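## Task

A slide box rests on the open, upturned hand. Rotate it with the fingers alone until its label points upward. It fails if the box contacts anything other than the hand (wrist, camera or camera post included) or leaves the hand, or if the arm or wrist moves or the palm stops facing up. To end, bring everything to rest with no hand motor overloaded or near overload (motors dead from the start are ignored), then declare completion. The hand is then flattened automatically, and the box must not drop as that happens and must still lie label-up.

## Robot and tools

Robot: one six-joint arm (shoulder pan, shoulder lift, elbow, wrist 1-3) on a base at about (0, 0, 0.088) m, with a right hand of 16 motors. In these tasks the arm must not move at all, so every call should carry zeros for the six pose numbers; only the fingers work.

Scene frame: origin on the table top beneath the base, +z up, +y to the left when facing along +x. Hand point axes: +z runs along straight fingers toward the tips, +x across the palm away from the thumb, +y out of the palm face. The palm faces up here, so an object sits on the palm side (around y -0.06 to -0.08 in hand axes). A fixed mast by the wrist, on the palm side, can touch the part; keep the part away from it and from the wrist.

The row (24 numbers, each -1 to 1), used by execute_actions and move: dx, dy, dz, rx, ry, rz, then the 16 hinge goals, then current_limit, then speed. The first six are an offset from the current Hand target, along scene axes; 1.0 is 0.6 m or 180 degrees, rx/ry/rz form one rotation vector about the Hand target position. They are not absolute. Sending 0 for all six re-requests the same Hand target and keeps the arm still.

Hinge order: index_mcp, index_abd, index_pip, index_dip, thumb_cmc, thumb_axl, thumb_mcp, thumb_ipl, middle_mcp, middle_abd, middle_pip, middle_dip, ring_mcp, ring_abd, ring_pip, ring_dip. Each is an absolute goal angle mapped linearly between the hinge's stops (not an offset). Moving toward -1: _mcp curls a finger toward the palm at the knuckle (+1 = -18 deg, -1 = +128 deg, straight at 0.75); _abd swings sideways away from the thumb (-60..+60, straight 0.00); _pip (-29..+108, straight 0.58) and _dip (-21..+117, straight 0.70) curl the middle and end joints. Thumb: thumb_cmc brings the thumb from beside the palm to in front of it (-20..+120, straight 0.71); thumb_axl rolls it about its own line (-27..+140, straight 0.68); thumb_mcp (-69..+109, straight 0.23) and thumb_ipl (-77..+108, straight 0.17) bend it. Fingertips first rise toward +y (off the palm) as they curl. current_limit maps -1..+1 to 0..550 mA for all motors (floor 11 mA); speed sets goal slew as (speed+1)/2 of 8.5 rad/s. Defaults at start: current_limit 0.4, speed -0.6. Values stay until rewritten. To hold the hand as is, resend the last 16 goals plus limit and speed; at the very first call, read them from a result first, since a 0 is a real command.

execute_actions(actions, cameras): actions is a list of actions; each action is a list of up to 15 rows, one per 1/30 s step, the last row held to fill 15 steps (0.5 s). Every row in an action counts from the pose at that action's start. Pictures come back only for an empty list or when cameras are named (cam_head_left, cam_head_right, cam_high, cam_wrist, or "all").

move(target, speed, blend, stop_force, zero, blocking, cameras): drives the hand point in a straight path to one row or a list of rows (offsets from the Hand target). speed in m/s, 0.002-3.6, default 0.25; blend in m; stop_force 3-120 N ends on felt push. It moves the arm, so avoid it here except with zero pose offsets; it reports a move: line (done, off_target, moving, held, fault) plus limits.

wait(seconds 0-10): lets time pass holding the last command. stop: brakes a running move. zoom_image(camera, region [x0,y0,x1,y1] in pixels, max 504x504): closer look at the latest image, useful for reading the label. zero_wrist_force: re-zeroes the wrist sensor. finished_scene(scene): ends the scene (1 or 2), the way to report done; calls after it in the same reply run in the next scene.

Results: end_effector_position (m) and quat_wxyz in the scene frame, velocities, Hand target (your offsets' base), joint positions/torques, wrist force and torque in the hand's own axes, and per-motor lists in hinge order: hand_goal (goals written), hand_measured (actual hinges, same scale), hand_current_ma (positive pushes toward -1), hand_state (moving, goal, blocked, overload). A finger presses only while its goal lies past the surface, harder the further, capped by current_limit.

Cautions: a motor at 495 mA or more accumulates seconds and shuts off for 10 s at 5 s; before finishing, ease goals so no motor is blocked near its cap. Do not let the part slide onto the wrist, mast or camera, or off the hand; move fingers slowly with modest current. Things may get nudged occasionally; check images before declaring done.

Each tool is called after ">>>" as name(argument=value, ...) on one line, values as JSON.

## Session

>>> execute_actions(actions=[])

Scene clock: 0.00 s.
end_effector_position=(+0.6176, +0.0726, +0.4941) hand_goal=(+0.754, +0.000, +0.576, +0.696, -0.104, +0.540, +0.162, +0.106, +0.754, +0.000, +0.576, +0.696, +0.754, +0.000, +0.576, +0.696) hand_measured=(+0.762, +0.000, +0.576, +0.696, -0.092, +0.542, +0.164, +0.108, +0.774, +0.000, +0.584, +0.698, +0.760, +0.000, +0.576, +0.696) hand_current_ma=(+13, +0, +1, +0, +22, +4, +3, +4, +48, +0, +12, +3, +12, +0, +1, +0) hand_state=(goal, goal, goal, goal, goal, goal, goal, goal, blocked, goal, goal, goal, goal, goal, goal, goal) hand_current_limit=0.40 hand_speed=-0.60 end_effector_quat_wxyz=(+0.499, +0.468, +0.527, +0.505)
Joint positions: [-0.183 -1.158 2.184 -4.168 -1.349 -0.045]
Joint velocities: within noise
Joint torques (N m): no reading
Wrist force (N): no reading
Wrist torque (N m): no reading
Wrist force, peak (N): no reading
Hand target: +0.6176, +0.0726, +0.4941; +0.499, +0.468, +0.527, +0.505
camera_calibration:
cam_wrist: T_world_to_cam=[[0.0125038, -0.744035, 0.668023, -0.256989], [-0.676926, -0.498004, -0.541999, 0.677843], [0.735944, -0.445426, -0.509884, -0.0411047], [0, 0, 0, 1]] pos_world=[0.492314, 0.12805, 0.518106]

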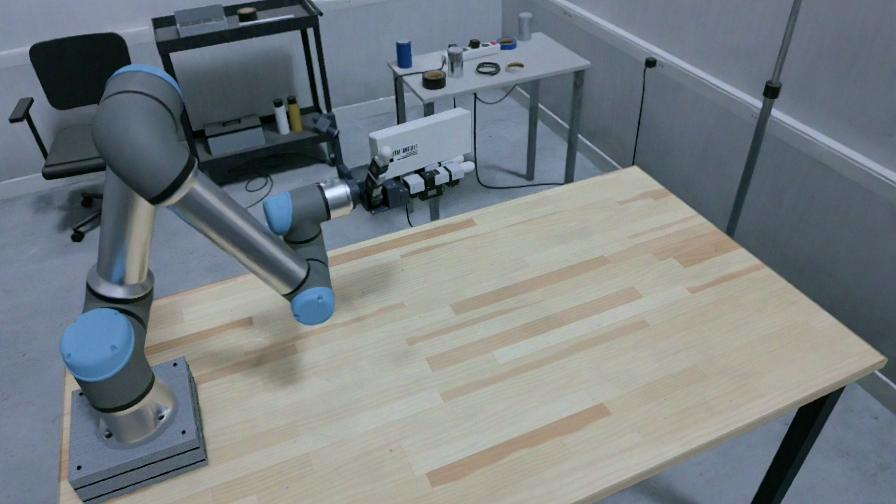

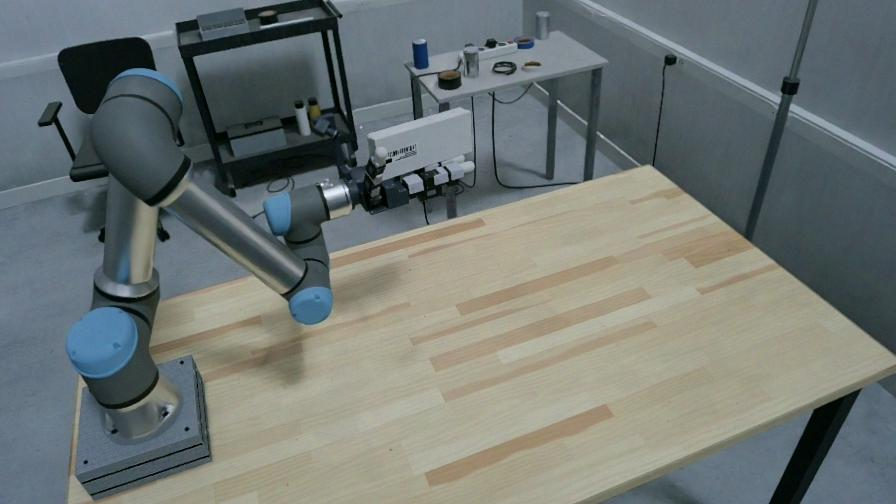

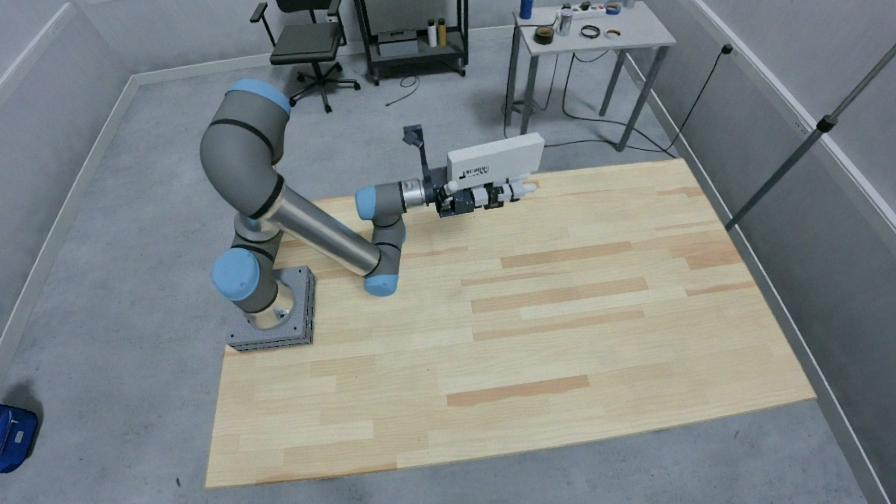

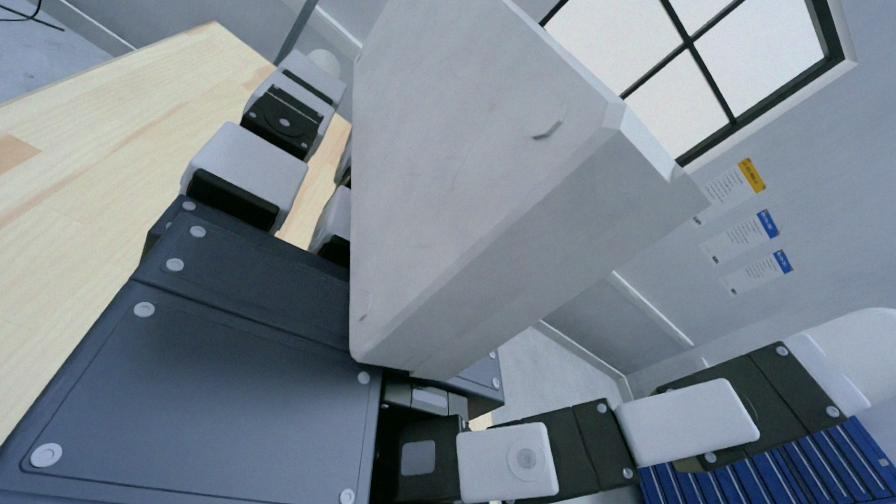

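>>> zoom_image(camera="cam_wrist", region=[250, 0, 750, 400])

>>> zoom_image(camera="cam_high", region=[420, 110, 560, 230])

>>> zoom_image(camera="cam_head_left", region=[350, 90, 490, 220])

>>> zoom_image(camera="cam_head_right", region=[350, 90, 490, 220])

Scaled by 1.008.

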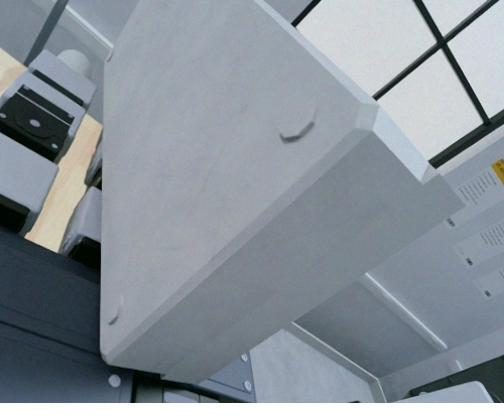

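Scaled by 3.600.

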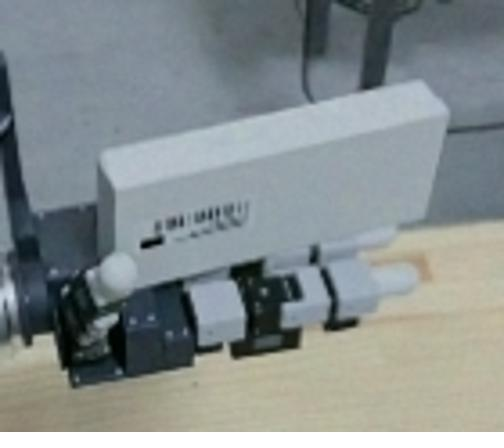

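Scaled by 3.600.

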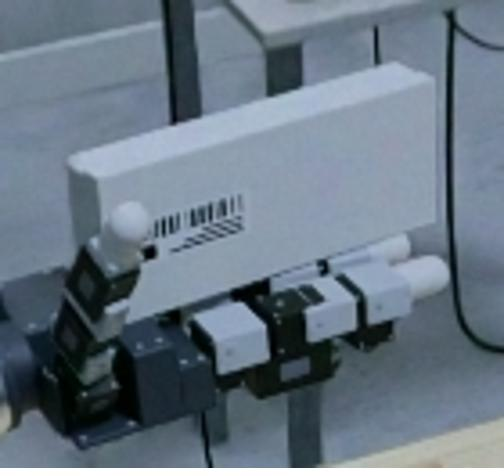

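Scaled by 3.600.

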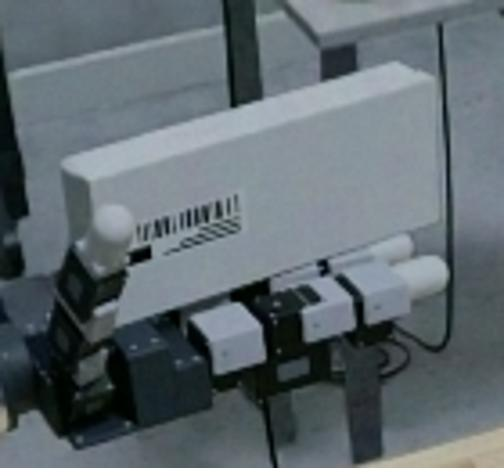

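>>> move(target=[[0,0,0,0,0,0, 0.754,0.0,0.576,0.696, -0.104,0.68,-0.382,0.17, 0.754,0.0,0.576,0.696, 0.205,0.0,1.0,0.696, 0.5,-0.93],[0,0,0,0,0,0, 0.754,0.0,0.576,0.696, -0.357,0.68,-0.382,0.17, 0.754,0.0,0.576,0.696, 0.205,0.0,1.0,0.696, 0.5,-0.95]], cameras=["cam_wrist","cam_head_left","cam_high"])

>>> zoom_image(camera="cam_head_left", region=[350, 90, 490, 220])

>>> zoom_image(camera="cam_high", region=[420, 110, 560, 230])

Scene clock: 23.33 s.
end_effector_position=(+0.6176, +0.0726, +0.4941) hand_goal=(+0.754, +0.000, +0.576, +0.696, -0.356, +0.680, -0.382, +0.170, +0.754, +0.000, +0.576, +0.696, +0.206, +0.000, +1.000, +0.696) hand_measured=(+0.762, +0.000, +0.576, +0.696, -0.348, +0.680, -0.384, +0.168, +0.774, +0.000, +0.584, +0.698, +0.224, +0.000, +1.000, +0.696) hand_current_ma=(+13, +0, +1, +0, +14, +0, -2, -5, +48, +0, +12, +3, +44, +0, +0, +0) hand_state=(goal, goal, goal, goal, goal, goal, goal, goal, blocked, goal, goal, goal, goal, goal, goal, goal) hand_current_limit=0.50 hand_speed=-0.95 end_effector_quat_wxyz=(+0.499, +0.468, +0.527, +0.505)
Joint positions: [-0.183 -1.158 2.184 -4.168 -1.349 -0.045]
Joint torques (N m): [7.47 -30.95 -6.34 -4.26 -0.32 -2.36]
Wrist force (N): [-0.2 -0.1 0.0]
Wrist torque (N m): [0.01 0.03 -0.04]
Wrist force, peak (N): [-0.1 -0.6 0.1]
Hand target: +0.6176, +0.0726, +0.4941; +0.499, +0.468, +0.527, +0.505
Off the commanded pose: 0.000 m, 0 deg.
move: done
camera_calibration:
cam_wrist: T_world_to_cam=[[0.0125038, -0.744035, 0.668023, -0.256989], [-0.676926, -0.498004, -0.541999, 0.677843], [0.735944, -0.445426, -0.509884, -0.0411047], [0, 0, 0, 1]] pos_world=[0.492314, 0.12805, 0.518106]
Images, in order (width x height): cam_head_left 896x504, cam_high 896x504, cam_wrist 896x504.

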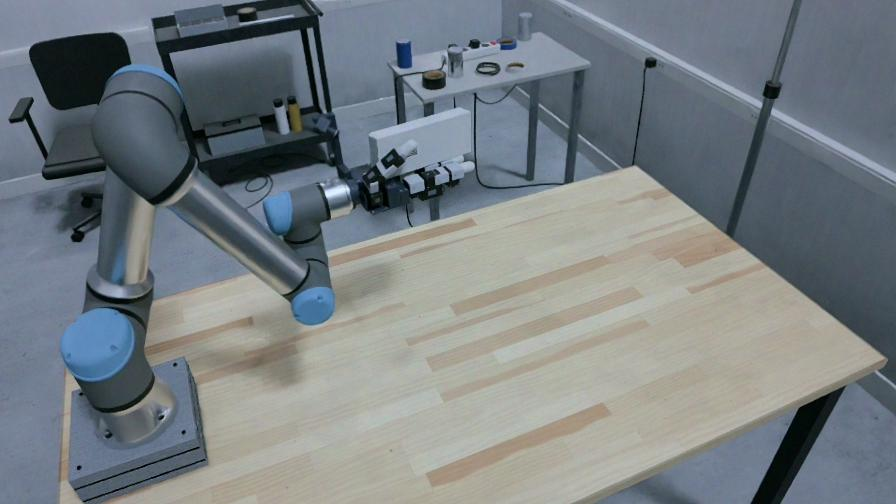

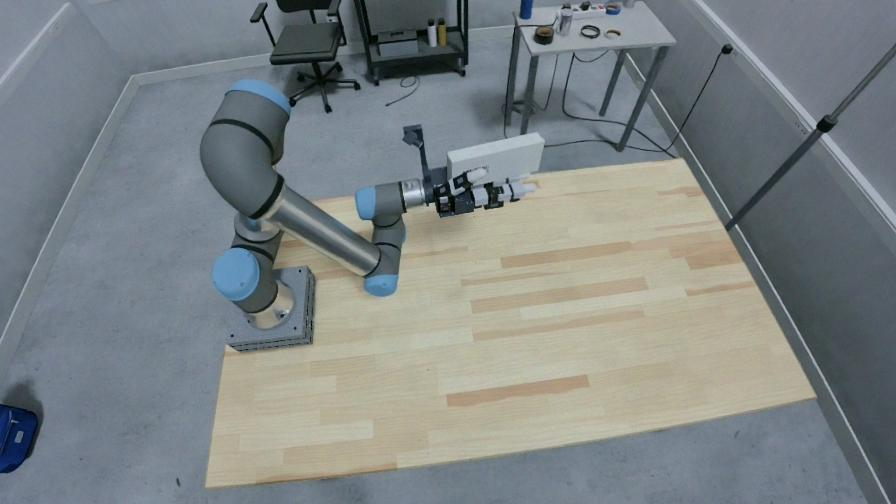

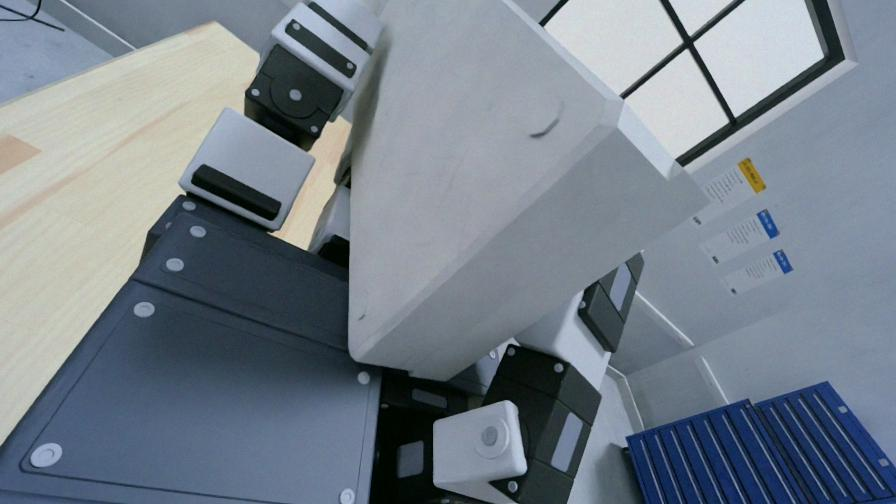

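Scaled by 3.600.

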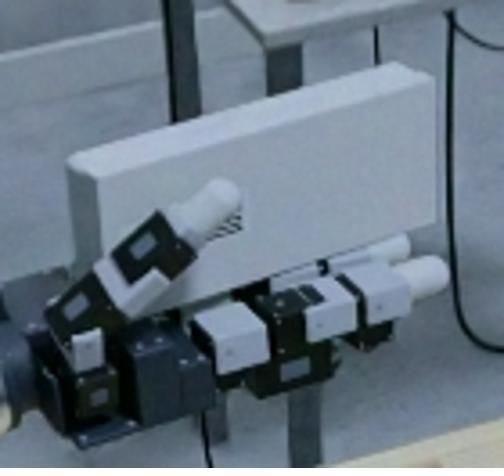

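Scaled by 3.600.

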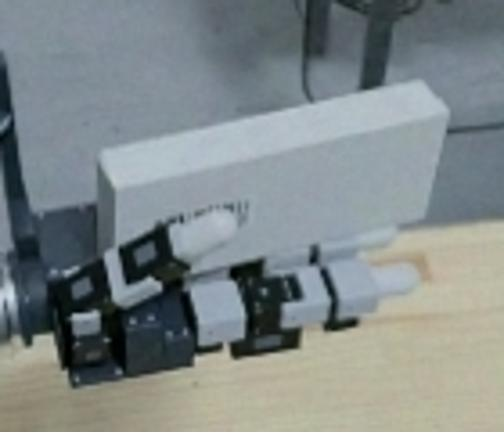

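>>> move(target=[[0,0,0,0,0,0, 0.754,0.0,0.576,0.696, -0.58,0.68,-0.382,0.17, 0.754,0.0,0.576,0.696, 0.205,0.0,1.0,0.696, 0.5,-0.97],[0,0,0,0,0,0, 0.754,0.0,0.576,0.696, -0.65,0.68,-0.382,0.17, 0.754,0.0,0.576,0.696, 0.205,0.0,1.0,0.696, 0.5,-0.98]], cameras=["cam_wrist","cam_head_left","cam_high"])

>>> zoom_image(camera="cam_head_left", region=[350, 90, 490, 220])

>>> zoom_image(camera="cam_high", region=[420, 110, 560, 230])

Scene clock: 27.67 s.
end_effector_position=(+0.6176, +0.0726, +0.4941) hand_goal=(+0.754, +0.000, +0.576, +0.696, -0.650, +0.680, -0.382, +0.170, +0.754, +0.000, +0.576, +0.696, +0.206, +0.000, +1.000, +0.696) hand_measured=(+0.762, +0.000, +0.576, +0.696, -0.644, +0.680, -0.384, +0.168, +0.774, +0.000, +0.584, +0.698, +0.224, +0.000, +1.000, +0.696) hand_current_ma=(+13, +0, +1, +0, +8, +0, -2, -5, +48, +0, +12, +3, +44, +0, +0, +0) hand_state=(goal, goal, goal, goal, goal, goal, goal, goal, blocked, goal, goal, goal, goal, goal, goal, goal) hand_current_limit=0.50 hand_speed=-0.98 end_effector_quat_wxyz=(+0.499, +0.468, +0.527, +0.505)
Joint positions: [-0.183 -1.158 2.184 -4.168 -1.349 -0.045]
Joint torques (N m): [8.02 -31.01 -6.44 -4.21 -0.36 -2.3]
Wrist force (N): [-0.1 0.2 -0.1]
Wrist torque (N m): [0.04 0.02 -0.05]
Wrist force, peak (N): [-0.2 -0.3 0.2]
Hand target: +0.6176, +0.0726, +0.4941; +0.499, +0.468, +0.527, +0.505
Off the commanded pose: 0.000 m, 0 deg.
move: done
camera_calibration:
cam_wrist: T_world_to_cam=[[0.0125038, -0.744035, 0.668023, -0.256989], [-0.676926, -0.498004, -0.541999, 0.677843], [0.735944, -0.445426, -0.509884, -0.0411047], [0, 0, 0, 1]] pos_world=[0.492314, 0.12805, 0.518106]
Images, in order (width x height): cam_head_left 896x504, cam_high 896x504, cam_wrist 896x504.

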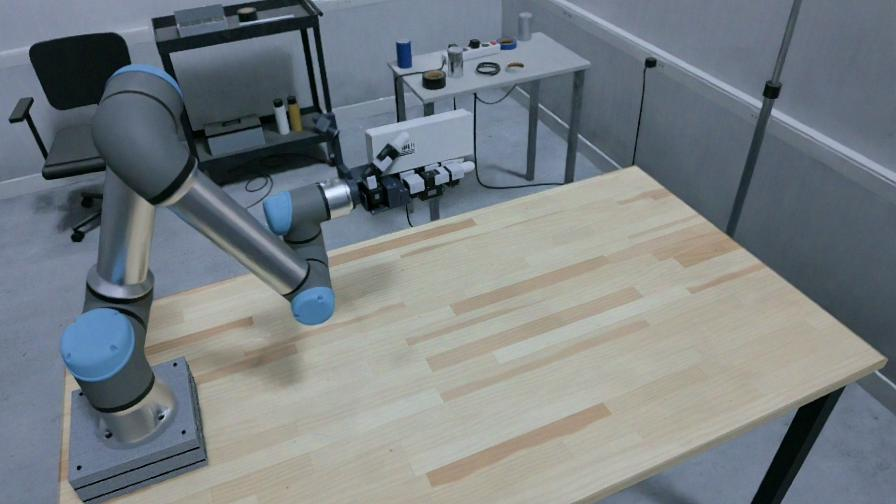

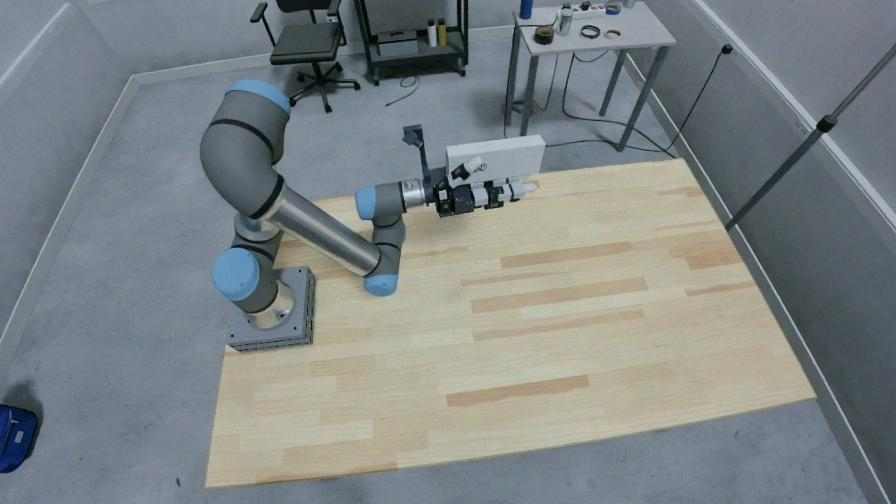

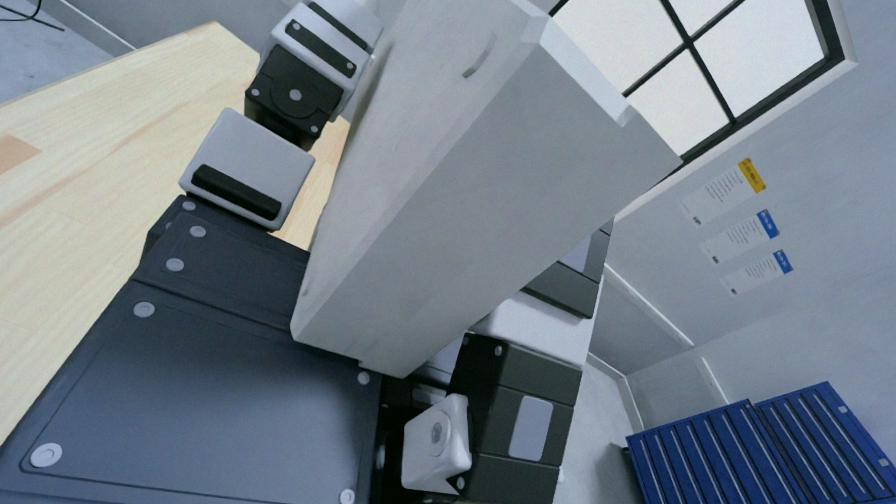

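Scaled by 3.600.

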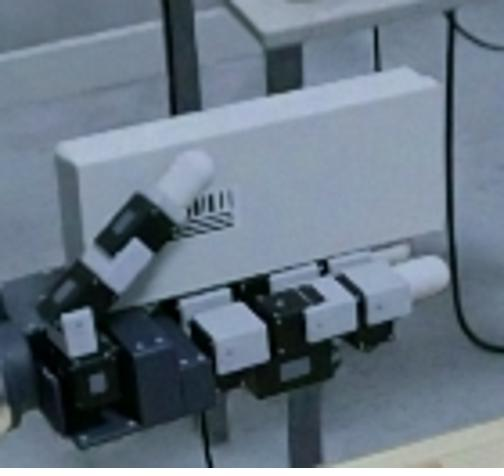

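Scaled by 3.600.

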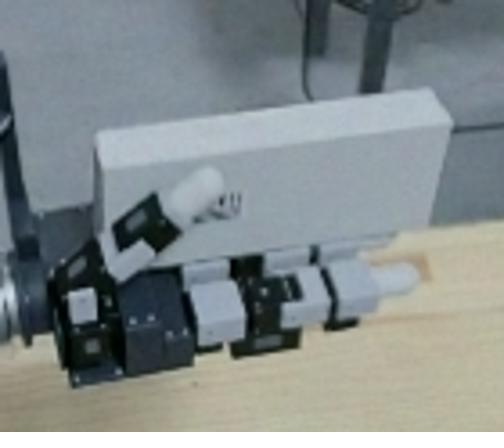

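>>> move(target=[[0,0,0,0,0,0, 0.754,0.0,0.576,0.696, -0.40,0.68,-0.382,0.17, 0.754,0.0,0.576,0.696, 0.37,0.0,0.985,0.696, 0.5,-0.95],[0,0,0,0,0,0, 0.123,0.0,0.576,0.696, -0.40,0.68,-0.79,0.17, 0.754,0.0,0.576,0.696, 0.37,0.0,0.985,0.696, 0.5,-0.93]], cameras=["cam_wrist","cam_head_left","cam_high"])

>>> zoom_image(camera="cam_head_left", region=[350, 90, 490, 220])

>>> zoom_image(camera="cam_high", region=[420, 110, 560, 230])

Scene clock: 39.30 s.
end_effector_position=(+0.6176, +0.0726, +0.4941) hand_goal=(+0.124, +0.000, +0.576, +0.696, -0.400, +0.680, -0.790, +0.170, +0.754, +0.000, +0.576, +0.696, +0.370, +0.000, +0.986, +0.696) hand_measured=(+0.290, +0.000, +0.576, +0.696, -0.402, +0.678, -0.756, +0.188, +0.774, +0.000, +0.584, +0.698, +0.376, +0.000, +0.994, +0.696) hand_current_ma=(+412, +0, +1, +0, -1, -4, +125, +60, +48, +0, +12, +3, +11, +0, +13, +0) hand_state=(blocked, goal, goal, goal, goal, goal, blocked, goal, blocked, goal, goal, goal, goal, goal, goal, goal) hand_current_limit=0.50 hand_speed=-0.93 end_effector_quat_wxyz=(+0.499, +0.468, +0.527, +0.505)
Joint positions: [-0.183 -1.158 2.184 -4.168 -1.349 -0.045]
Joint torques (N m): [7.72 -30.16 -6.7 -4.15 -0.46 -2.32]
Wrist force (N): [-0.2 -0.1 0.0]
Wrist torque (N m): [0.00 0.03 -0.05]
Wrist force, peak (N): [-0.1 -0.5 -0.1]
Hand target: +0.6176, +0.0726, +0.4941; +0.499, +0.468, +0.527, +0.505
Off the commanded pose: 0.000 m, 0 deg.
move: done
camera_calibration:
cam_wrist: T_world_to_cam=[[0.0125038, -0.744035, 0.668023, -0.256989], [-0.676926, -0.498004, -0.541999, 0.677843], [0.735944, -0.445426, -0.509884, -0.0411047], [0, 0, 0, 1]] pos_world=[0.492314, 0.12805, 0.518106]
Images, in order (width x height): cam_head_left 896x504, cam_high 896x504, cam_wrist 896x504.

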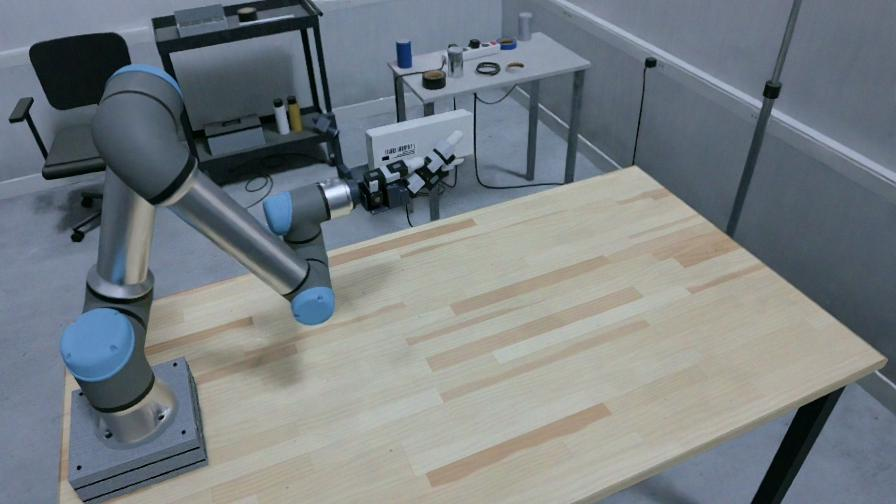

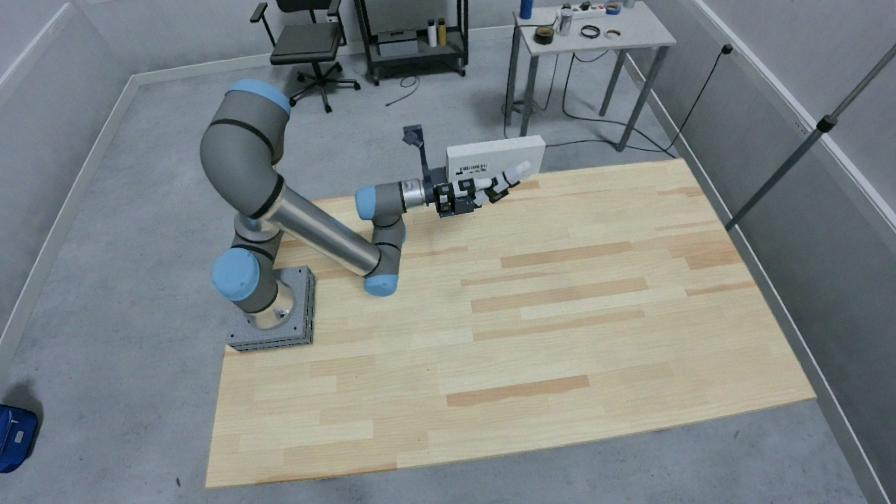

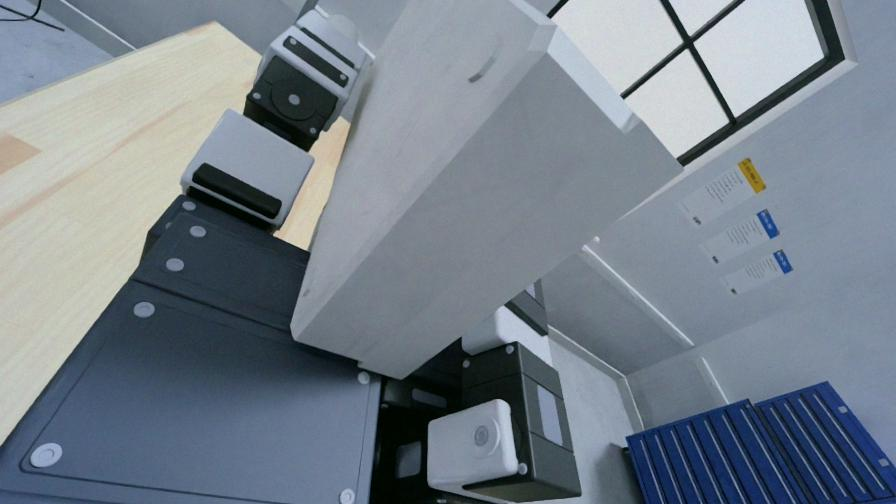

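Scaled by 3.600.

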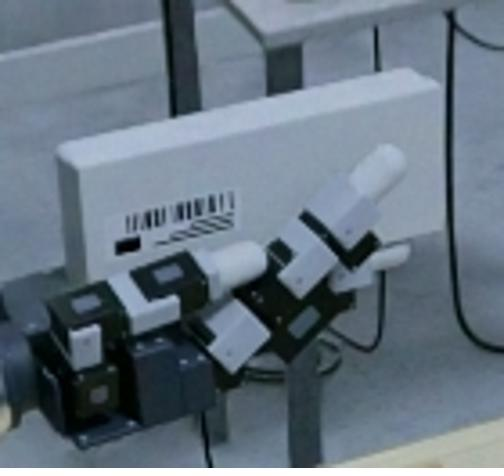

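Scaled by 3.600.

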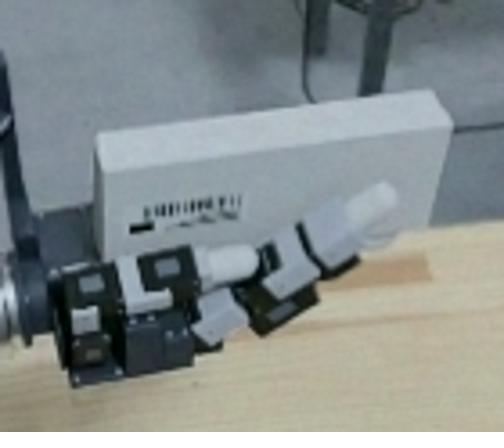

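>>> move(target=[[0,0,0,0,0,0, 0.36,0.0,0.576,0.696, 0.40,0.68,-0.79,0.17, 0.754,0.0,0.576,0.696, 0.37,0.0,0.985,0.696, 0.5,-0.92],[0,0,0,0,0,0, 0.20,0.0,0.576,0.696, 0.571,0.68,-0.79,0.17, 0.754,0.0,0.576,0.696, 0.205,0.0,0.576,0.696, 0.5,-0.92]], cameras=["cam_wrist","cam_head_left","cam_high"])

>>> zoom_image(camera="cam_head_left", region=[350, 90, 490, 220])

>>> zoom_image(camera="cam_high", region=[420, 110, 560, 230])

Scene clock: 52.23 s.
end_effector_position=(+0.6176, +0.0726, +0.4941) hand_goal=(+0.200, +0.000, +0.576, +0.696, +0.572, +0.680, -0.790, +0.170, +0.754, +0.000, +0.576, +0.696, +0.206, +0.000, +0.576, +0.696) hand_measured=(+0.300, -0.002, +0.576, +0.696, -0.038, +0.632, -0.740, +0.180, +0.774, +0.000, +0.584, +0.698, +0.224, +0.000, +0.584, +0.696) hand_current_ma=(+383, -2, +1, +0, -412, -179, +197, +29, +48, +0, +12, +3, +41, +0, +12, +0) hand_state=(blocked, goal, goal, goal, blocked, blocked, blocked, goal, blocked, goal, goal, goal, goal, goal, goal, goal) hand_current_limit=0.50 hand_speed=-0.92 end_effector_quat_wxyz=(+0.499, +0.468, +0.527, +0.505)
Joint positions: [-0.183 -1.158 2.184 -4.168 -1.349 -0.045]
Joint torques (N m): [7.12 -30.05 -7.14 -4.2 -0.37 -2.14]
Wrist force (N): [0.0 -0.1 0.0]
Wrist torque (N m): [0.00 0.01 -0.03]
Wrist force, peak (N): [0.2 -0.3 0.3]
Hand target: +0.6176, +0.0726, +0.4941; +0.499, +0.468, +0.527, +0.505
Off the commanded pose: 0.000 m, 0 deg.
move: done
camera_calibration:
cam_wrist: T_world_to_cam=[[0.0125038, -0.744035, 0.668023, -0.256989], [-0.676926, -0.498004, -0.541999, 0.677843], [0.735944, -0.445426, -0.509884, -0.0411047], [0, 0, 0, 1]] pos_world=[0.492314, 0.12805, 0.518106]
Images, in order (width x height): cam_head_left 896x504, cam_high 896x504, cam_wrist 896x504.

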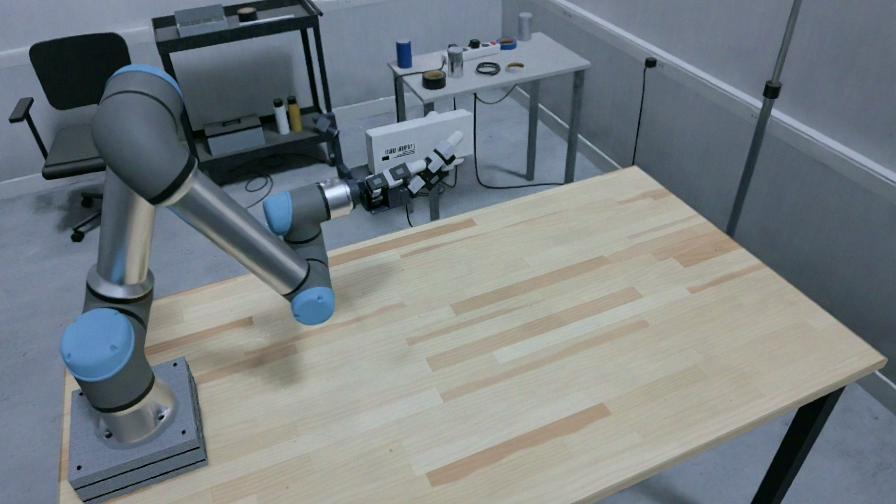

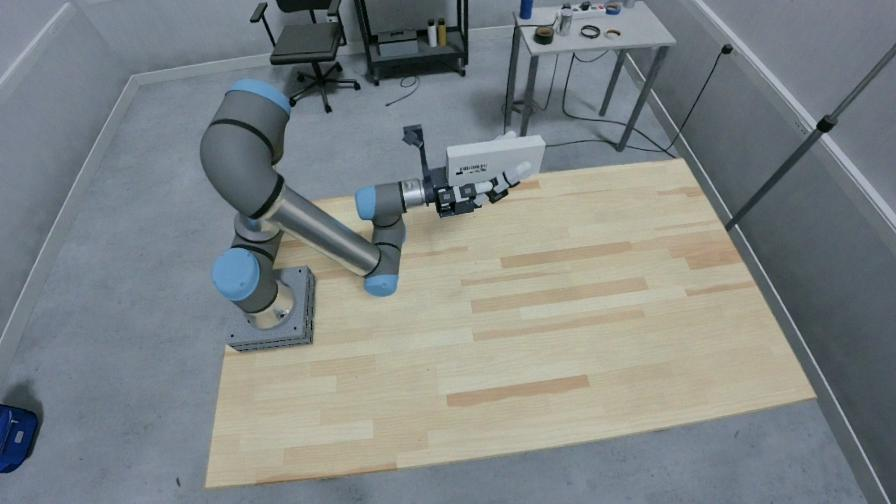

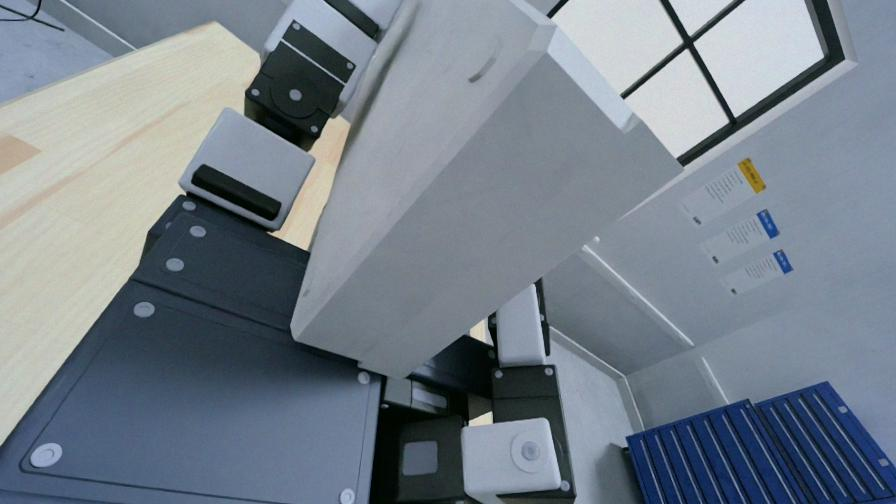

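Scaled by 3.600.

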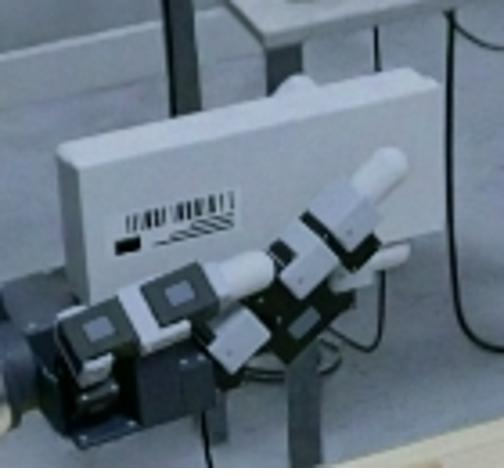

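Scaled by 3.600.

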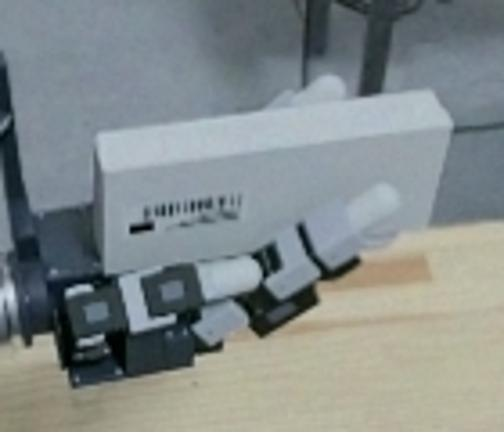

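>>> move(target=[[0,0,0,0,0,0, 0.45,0.0,0.576,0.696, -0.10,0.68,-0.74,0.17, 0.754,0.0,0.576,0.696, 0.205,0.0,0.576,0.696, 0.5,-0.93],[0,0,0,0,0,0, 0.754,0.0,0.576,0.696, -0.10,0.68,-0.74,0.17, 0.754,0.0,0.576,0.696, 0.205,0.0,0.576,0.696, 0.5,-0.93]], cameras=["cam_wrist","cam_head_left"])

>>> zoom_image(camera="cam_head_left", region=[350, 90, 490, 220])

Scene clock: 55.87 s.
end_effector_position=(+0.6176, +0.0726, +0.4941) hand_goal=(+0.754, +0.000, +0.576, +0.696, -0.100, +0.680, -0.740, +0.170, +0.754, +0.000, +0.576, +0.696, +0.206, +0.000, +0.576, +0.696) hand_measured=(+0.760, -0.002, +0.576, +0.696, -0.100, +0.678, -0.732, +0.172, +0.774, +0.000, +0.584, +0.698, +0.224, +0.000, +0.584, +0.696) hand_current_ma=(+12, -2, +1, +0, +0, -1, +16, +2, +48, +0, +12, +3, +41, +0, +12, +0) hand_state=(goal, goal, goal, goal, goal, goal, goal, goal, blocked, goal, goal, goal, goal, goal, goal, goal) hand_current_limit=0.50 hand_speed=-0.93 end_effector_quat_wxyz=(+0.499, +0.468, +0.527, +0.505)
Joint positions: [-0.183 -1.158 2.184 -4.168 -1.349 -0.045]
Joint torques (N m): [7.12 -29.39 -6.92 -4.1 -0.42 -2.22]
Wrist force (N): [0.0 0.0 -0.2]
Wrist torque (N m): [0.03 0.01 -0.02]
Wrist force, peak (N): [-0.1 0.1 0.4]
Hand target: +0.6176, +0.0726, +0.4941; +0.499, +0.468, +0.527, +0.505
Off the commanded pose: 0.000 m, 0 deg.
move: done
camera_calibration:
cam_wrist: T_world_to_cam=[[0.0125038, -0.744035, 0.668023, -0.256989], [-0.676926, -0.498004, -0.541999, 0.677843], [0.735944, -0.445426, -0.509884, -0.0411047], [0, 0, 0, 1]] pos_world=[0.492314, 0.12805, 0.518106]
Images, in order (width x height): cam_head_left 896x504, cam_wrist 896x504.

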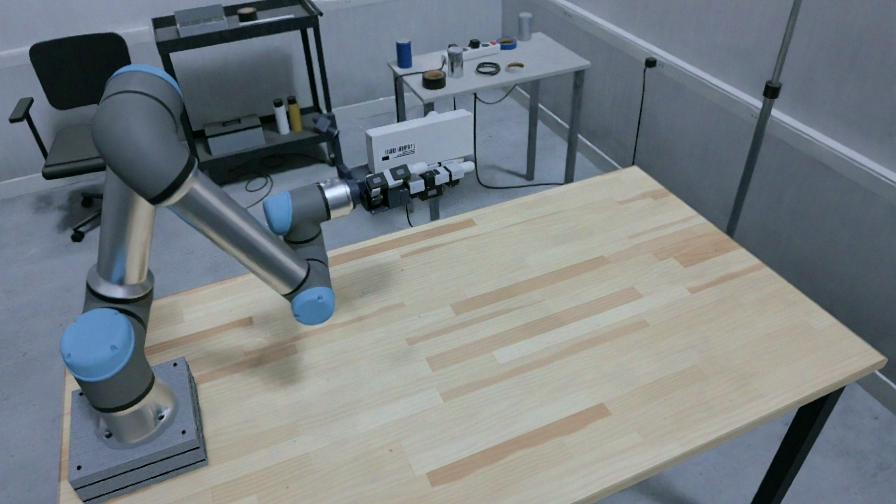

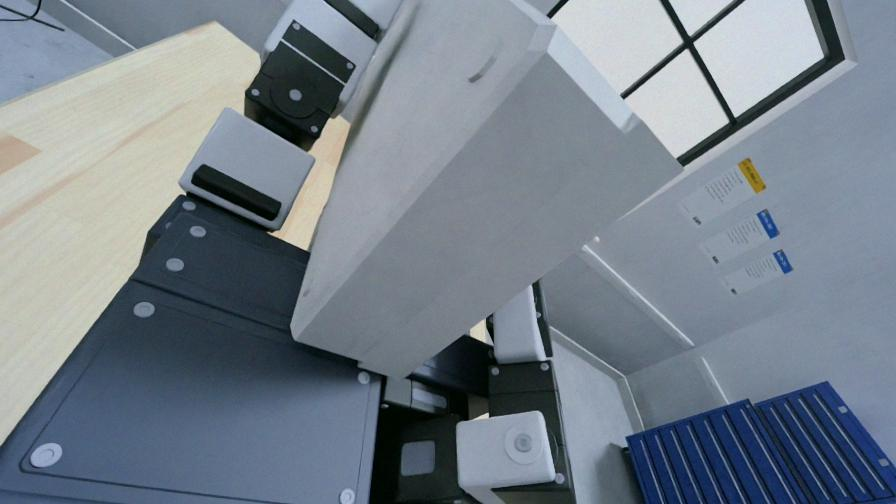

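Scaled by 3.600.

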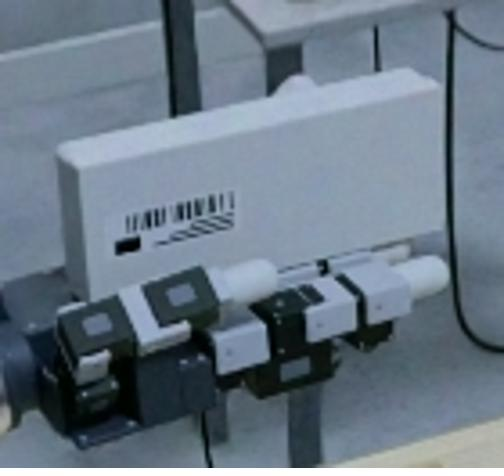

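>>> execute_actions(actions=[[[0,0,0,0,0,0,0.754,0,0.576,0.696,-0.10,0.68,0.23,0.17,0.754,0,0.576,0.696,0.205,0,0.576,0.696,0.5,-0.85]],[[0,0,0,0,0,0,0.754,0,0.576,0.696,-0.10,0.68,0.23,0.17,0.754,0,0.576,0.696,0.205,0,0.576,0.696,0.5,-0.85]],[[0,0,0,0,0,0,0.754,0,0.576,0.696,0.60,0.68,0.23,0.17,0.754,0,0.576,0.696,0.205,0,0.576,0.696,0.5,-0.85]],[[0,0,0,0,0,0,0.754,0,0.576,0.696,0.60,0.68,0.23,0.17,0.754,0,0.576,0.696,0.205,0,0.576,0.696,0.5,-0.85]]], cameras=["all"])

>>> zoom_image(camera="cam_wrist", region=[250, 0, 750, 400])

>>> zoom_image(camera="cam_head_left", region=[350, 90, 490, 220])

>>> zoom_image(camera="cam_high", region=[420, 110, 560, 230])

Scene clock: 62.80 s.
end_effector_position=(+0.6176, +0.0726, +0.4941) hand_goal=(+0.754, +0.000, +0.576, +0.696, +0.600, +0.680, +0.230, +0.170, +0.754, +0.000, +0.576, +0.696, +0.206, +0.000, +0.576, +0.696) hand_measured=(+0.760, -0.002, +0.576, +0.696, +0.606, +0.680, +0.228, +0.172, +0.774, +0.000, +0.584, +0.698, +0.224, +0.000, +0.584, +0.696) hand_current_ma=(+12, -2, +1, +0, +10, +0, -3, +2, +48, +0, +12, +3, +41, +0, +12, +0) hand_state=(goal, goal, goal, goal, goal, goal, goal, goal, blocked, goal, goal, goal, goal, goal, goal, goal) hand_current_limit=0.50 hand_speed=-0.85 end_effector_quat_wxyz=(+0.499, +0.468, +0.527, +0.505)
Joint positions: [-0.183 -1.158 2.184 -4.168 -1.349 -0.045]
Joint torques (N m): [7.1 -29.49 -7.06 -4.04 -0.4 -2.15]
Wrist force (N): [0.0 -0.1 -0.1]
Wrist torque (N m): [-0.02 0.00 0.01]
Wrist force, peak (N): [-0.2 -0.4 0.1]
Hand target: +0.6176, +0.0726, +0.4941; +0.499, +0.468, +0.527, +0.505
Off the commanded pose: 0.000 m, 0 deg.
camera_calibration:
cam_wrist: T_world_to_cam=[[0.0125038, -0.744035, 0.668023, -0.256989], [-0.676926, -0.498004, -0.541999, 0.677843], [0.735944, -0.445426, -0.509884, -0.0411047], [0, 0, 0, 1]] pos_world=[0.492314, 0.12805, 0.518106]

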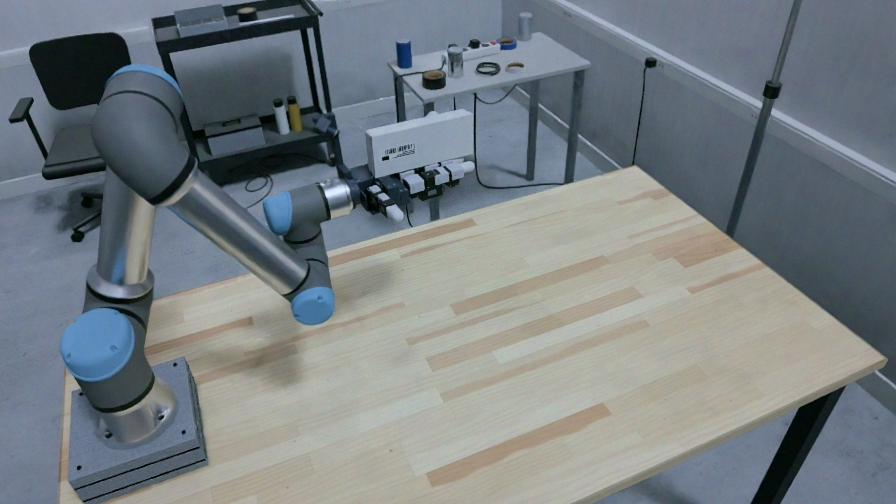

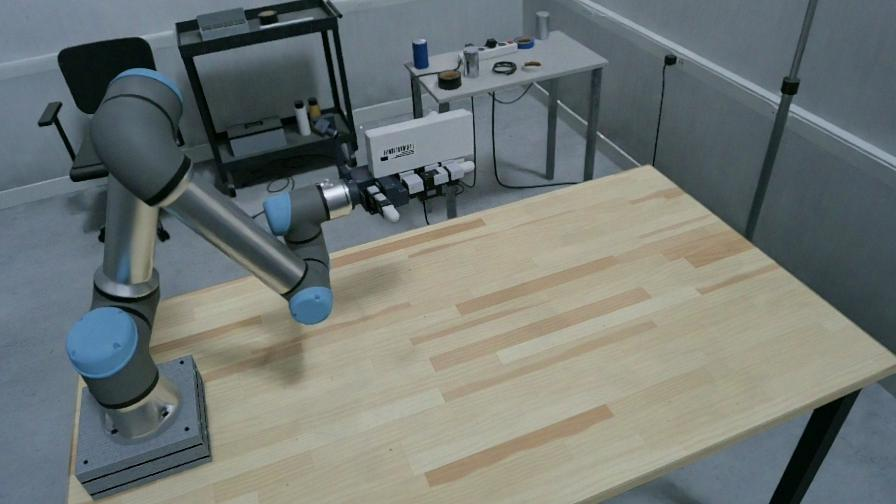

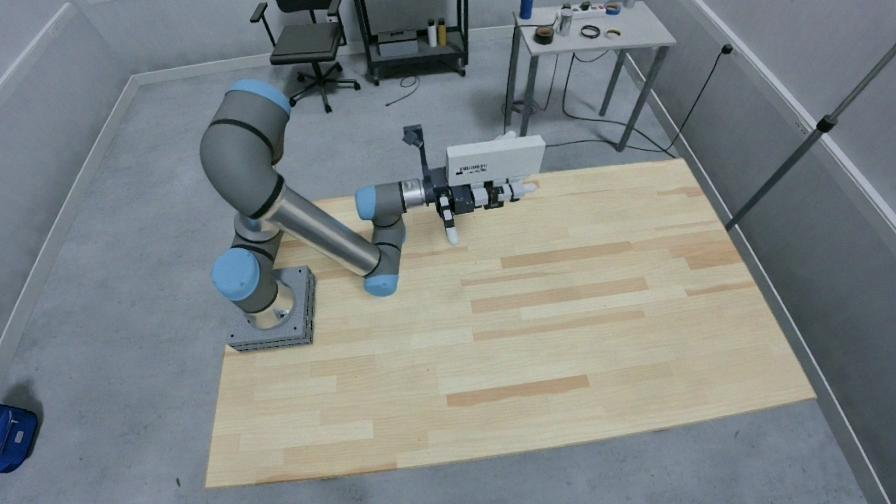

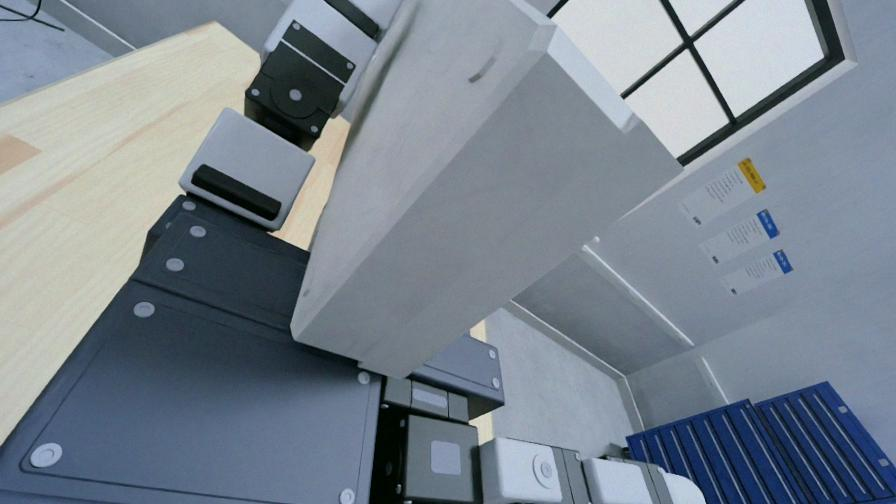

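Scaled by 1.008.

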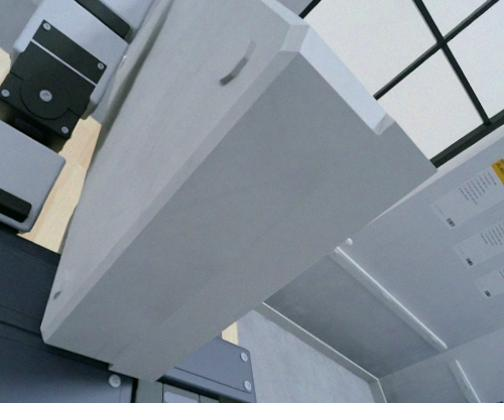

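Scaled by 3.600.

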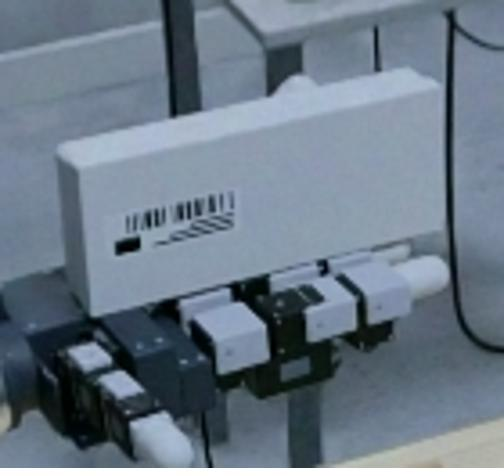

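Scaled by 3.600.

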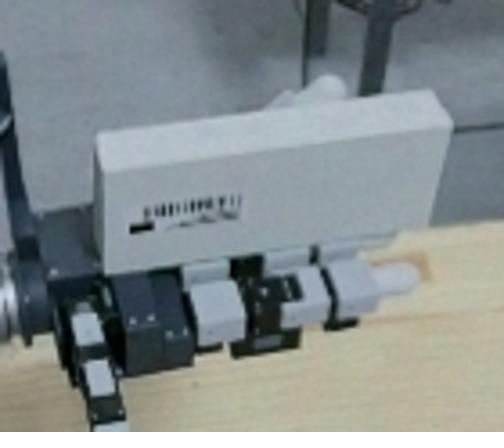

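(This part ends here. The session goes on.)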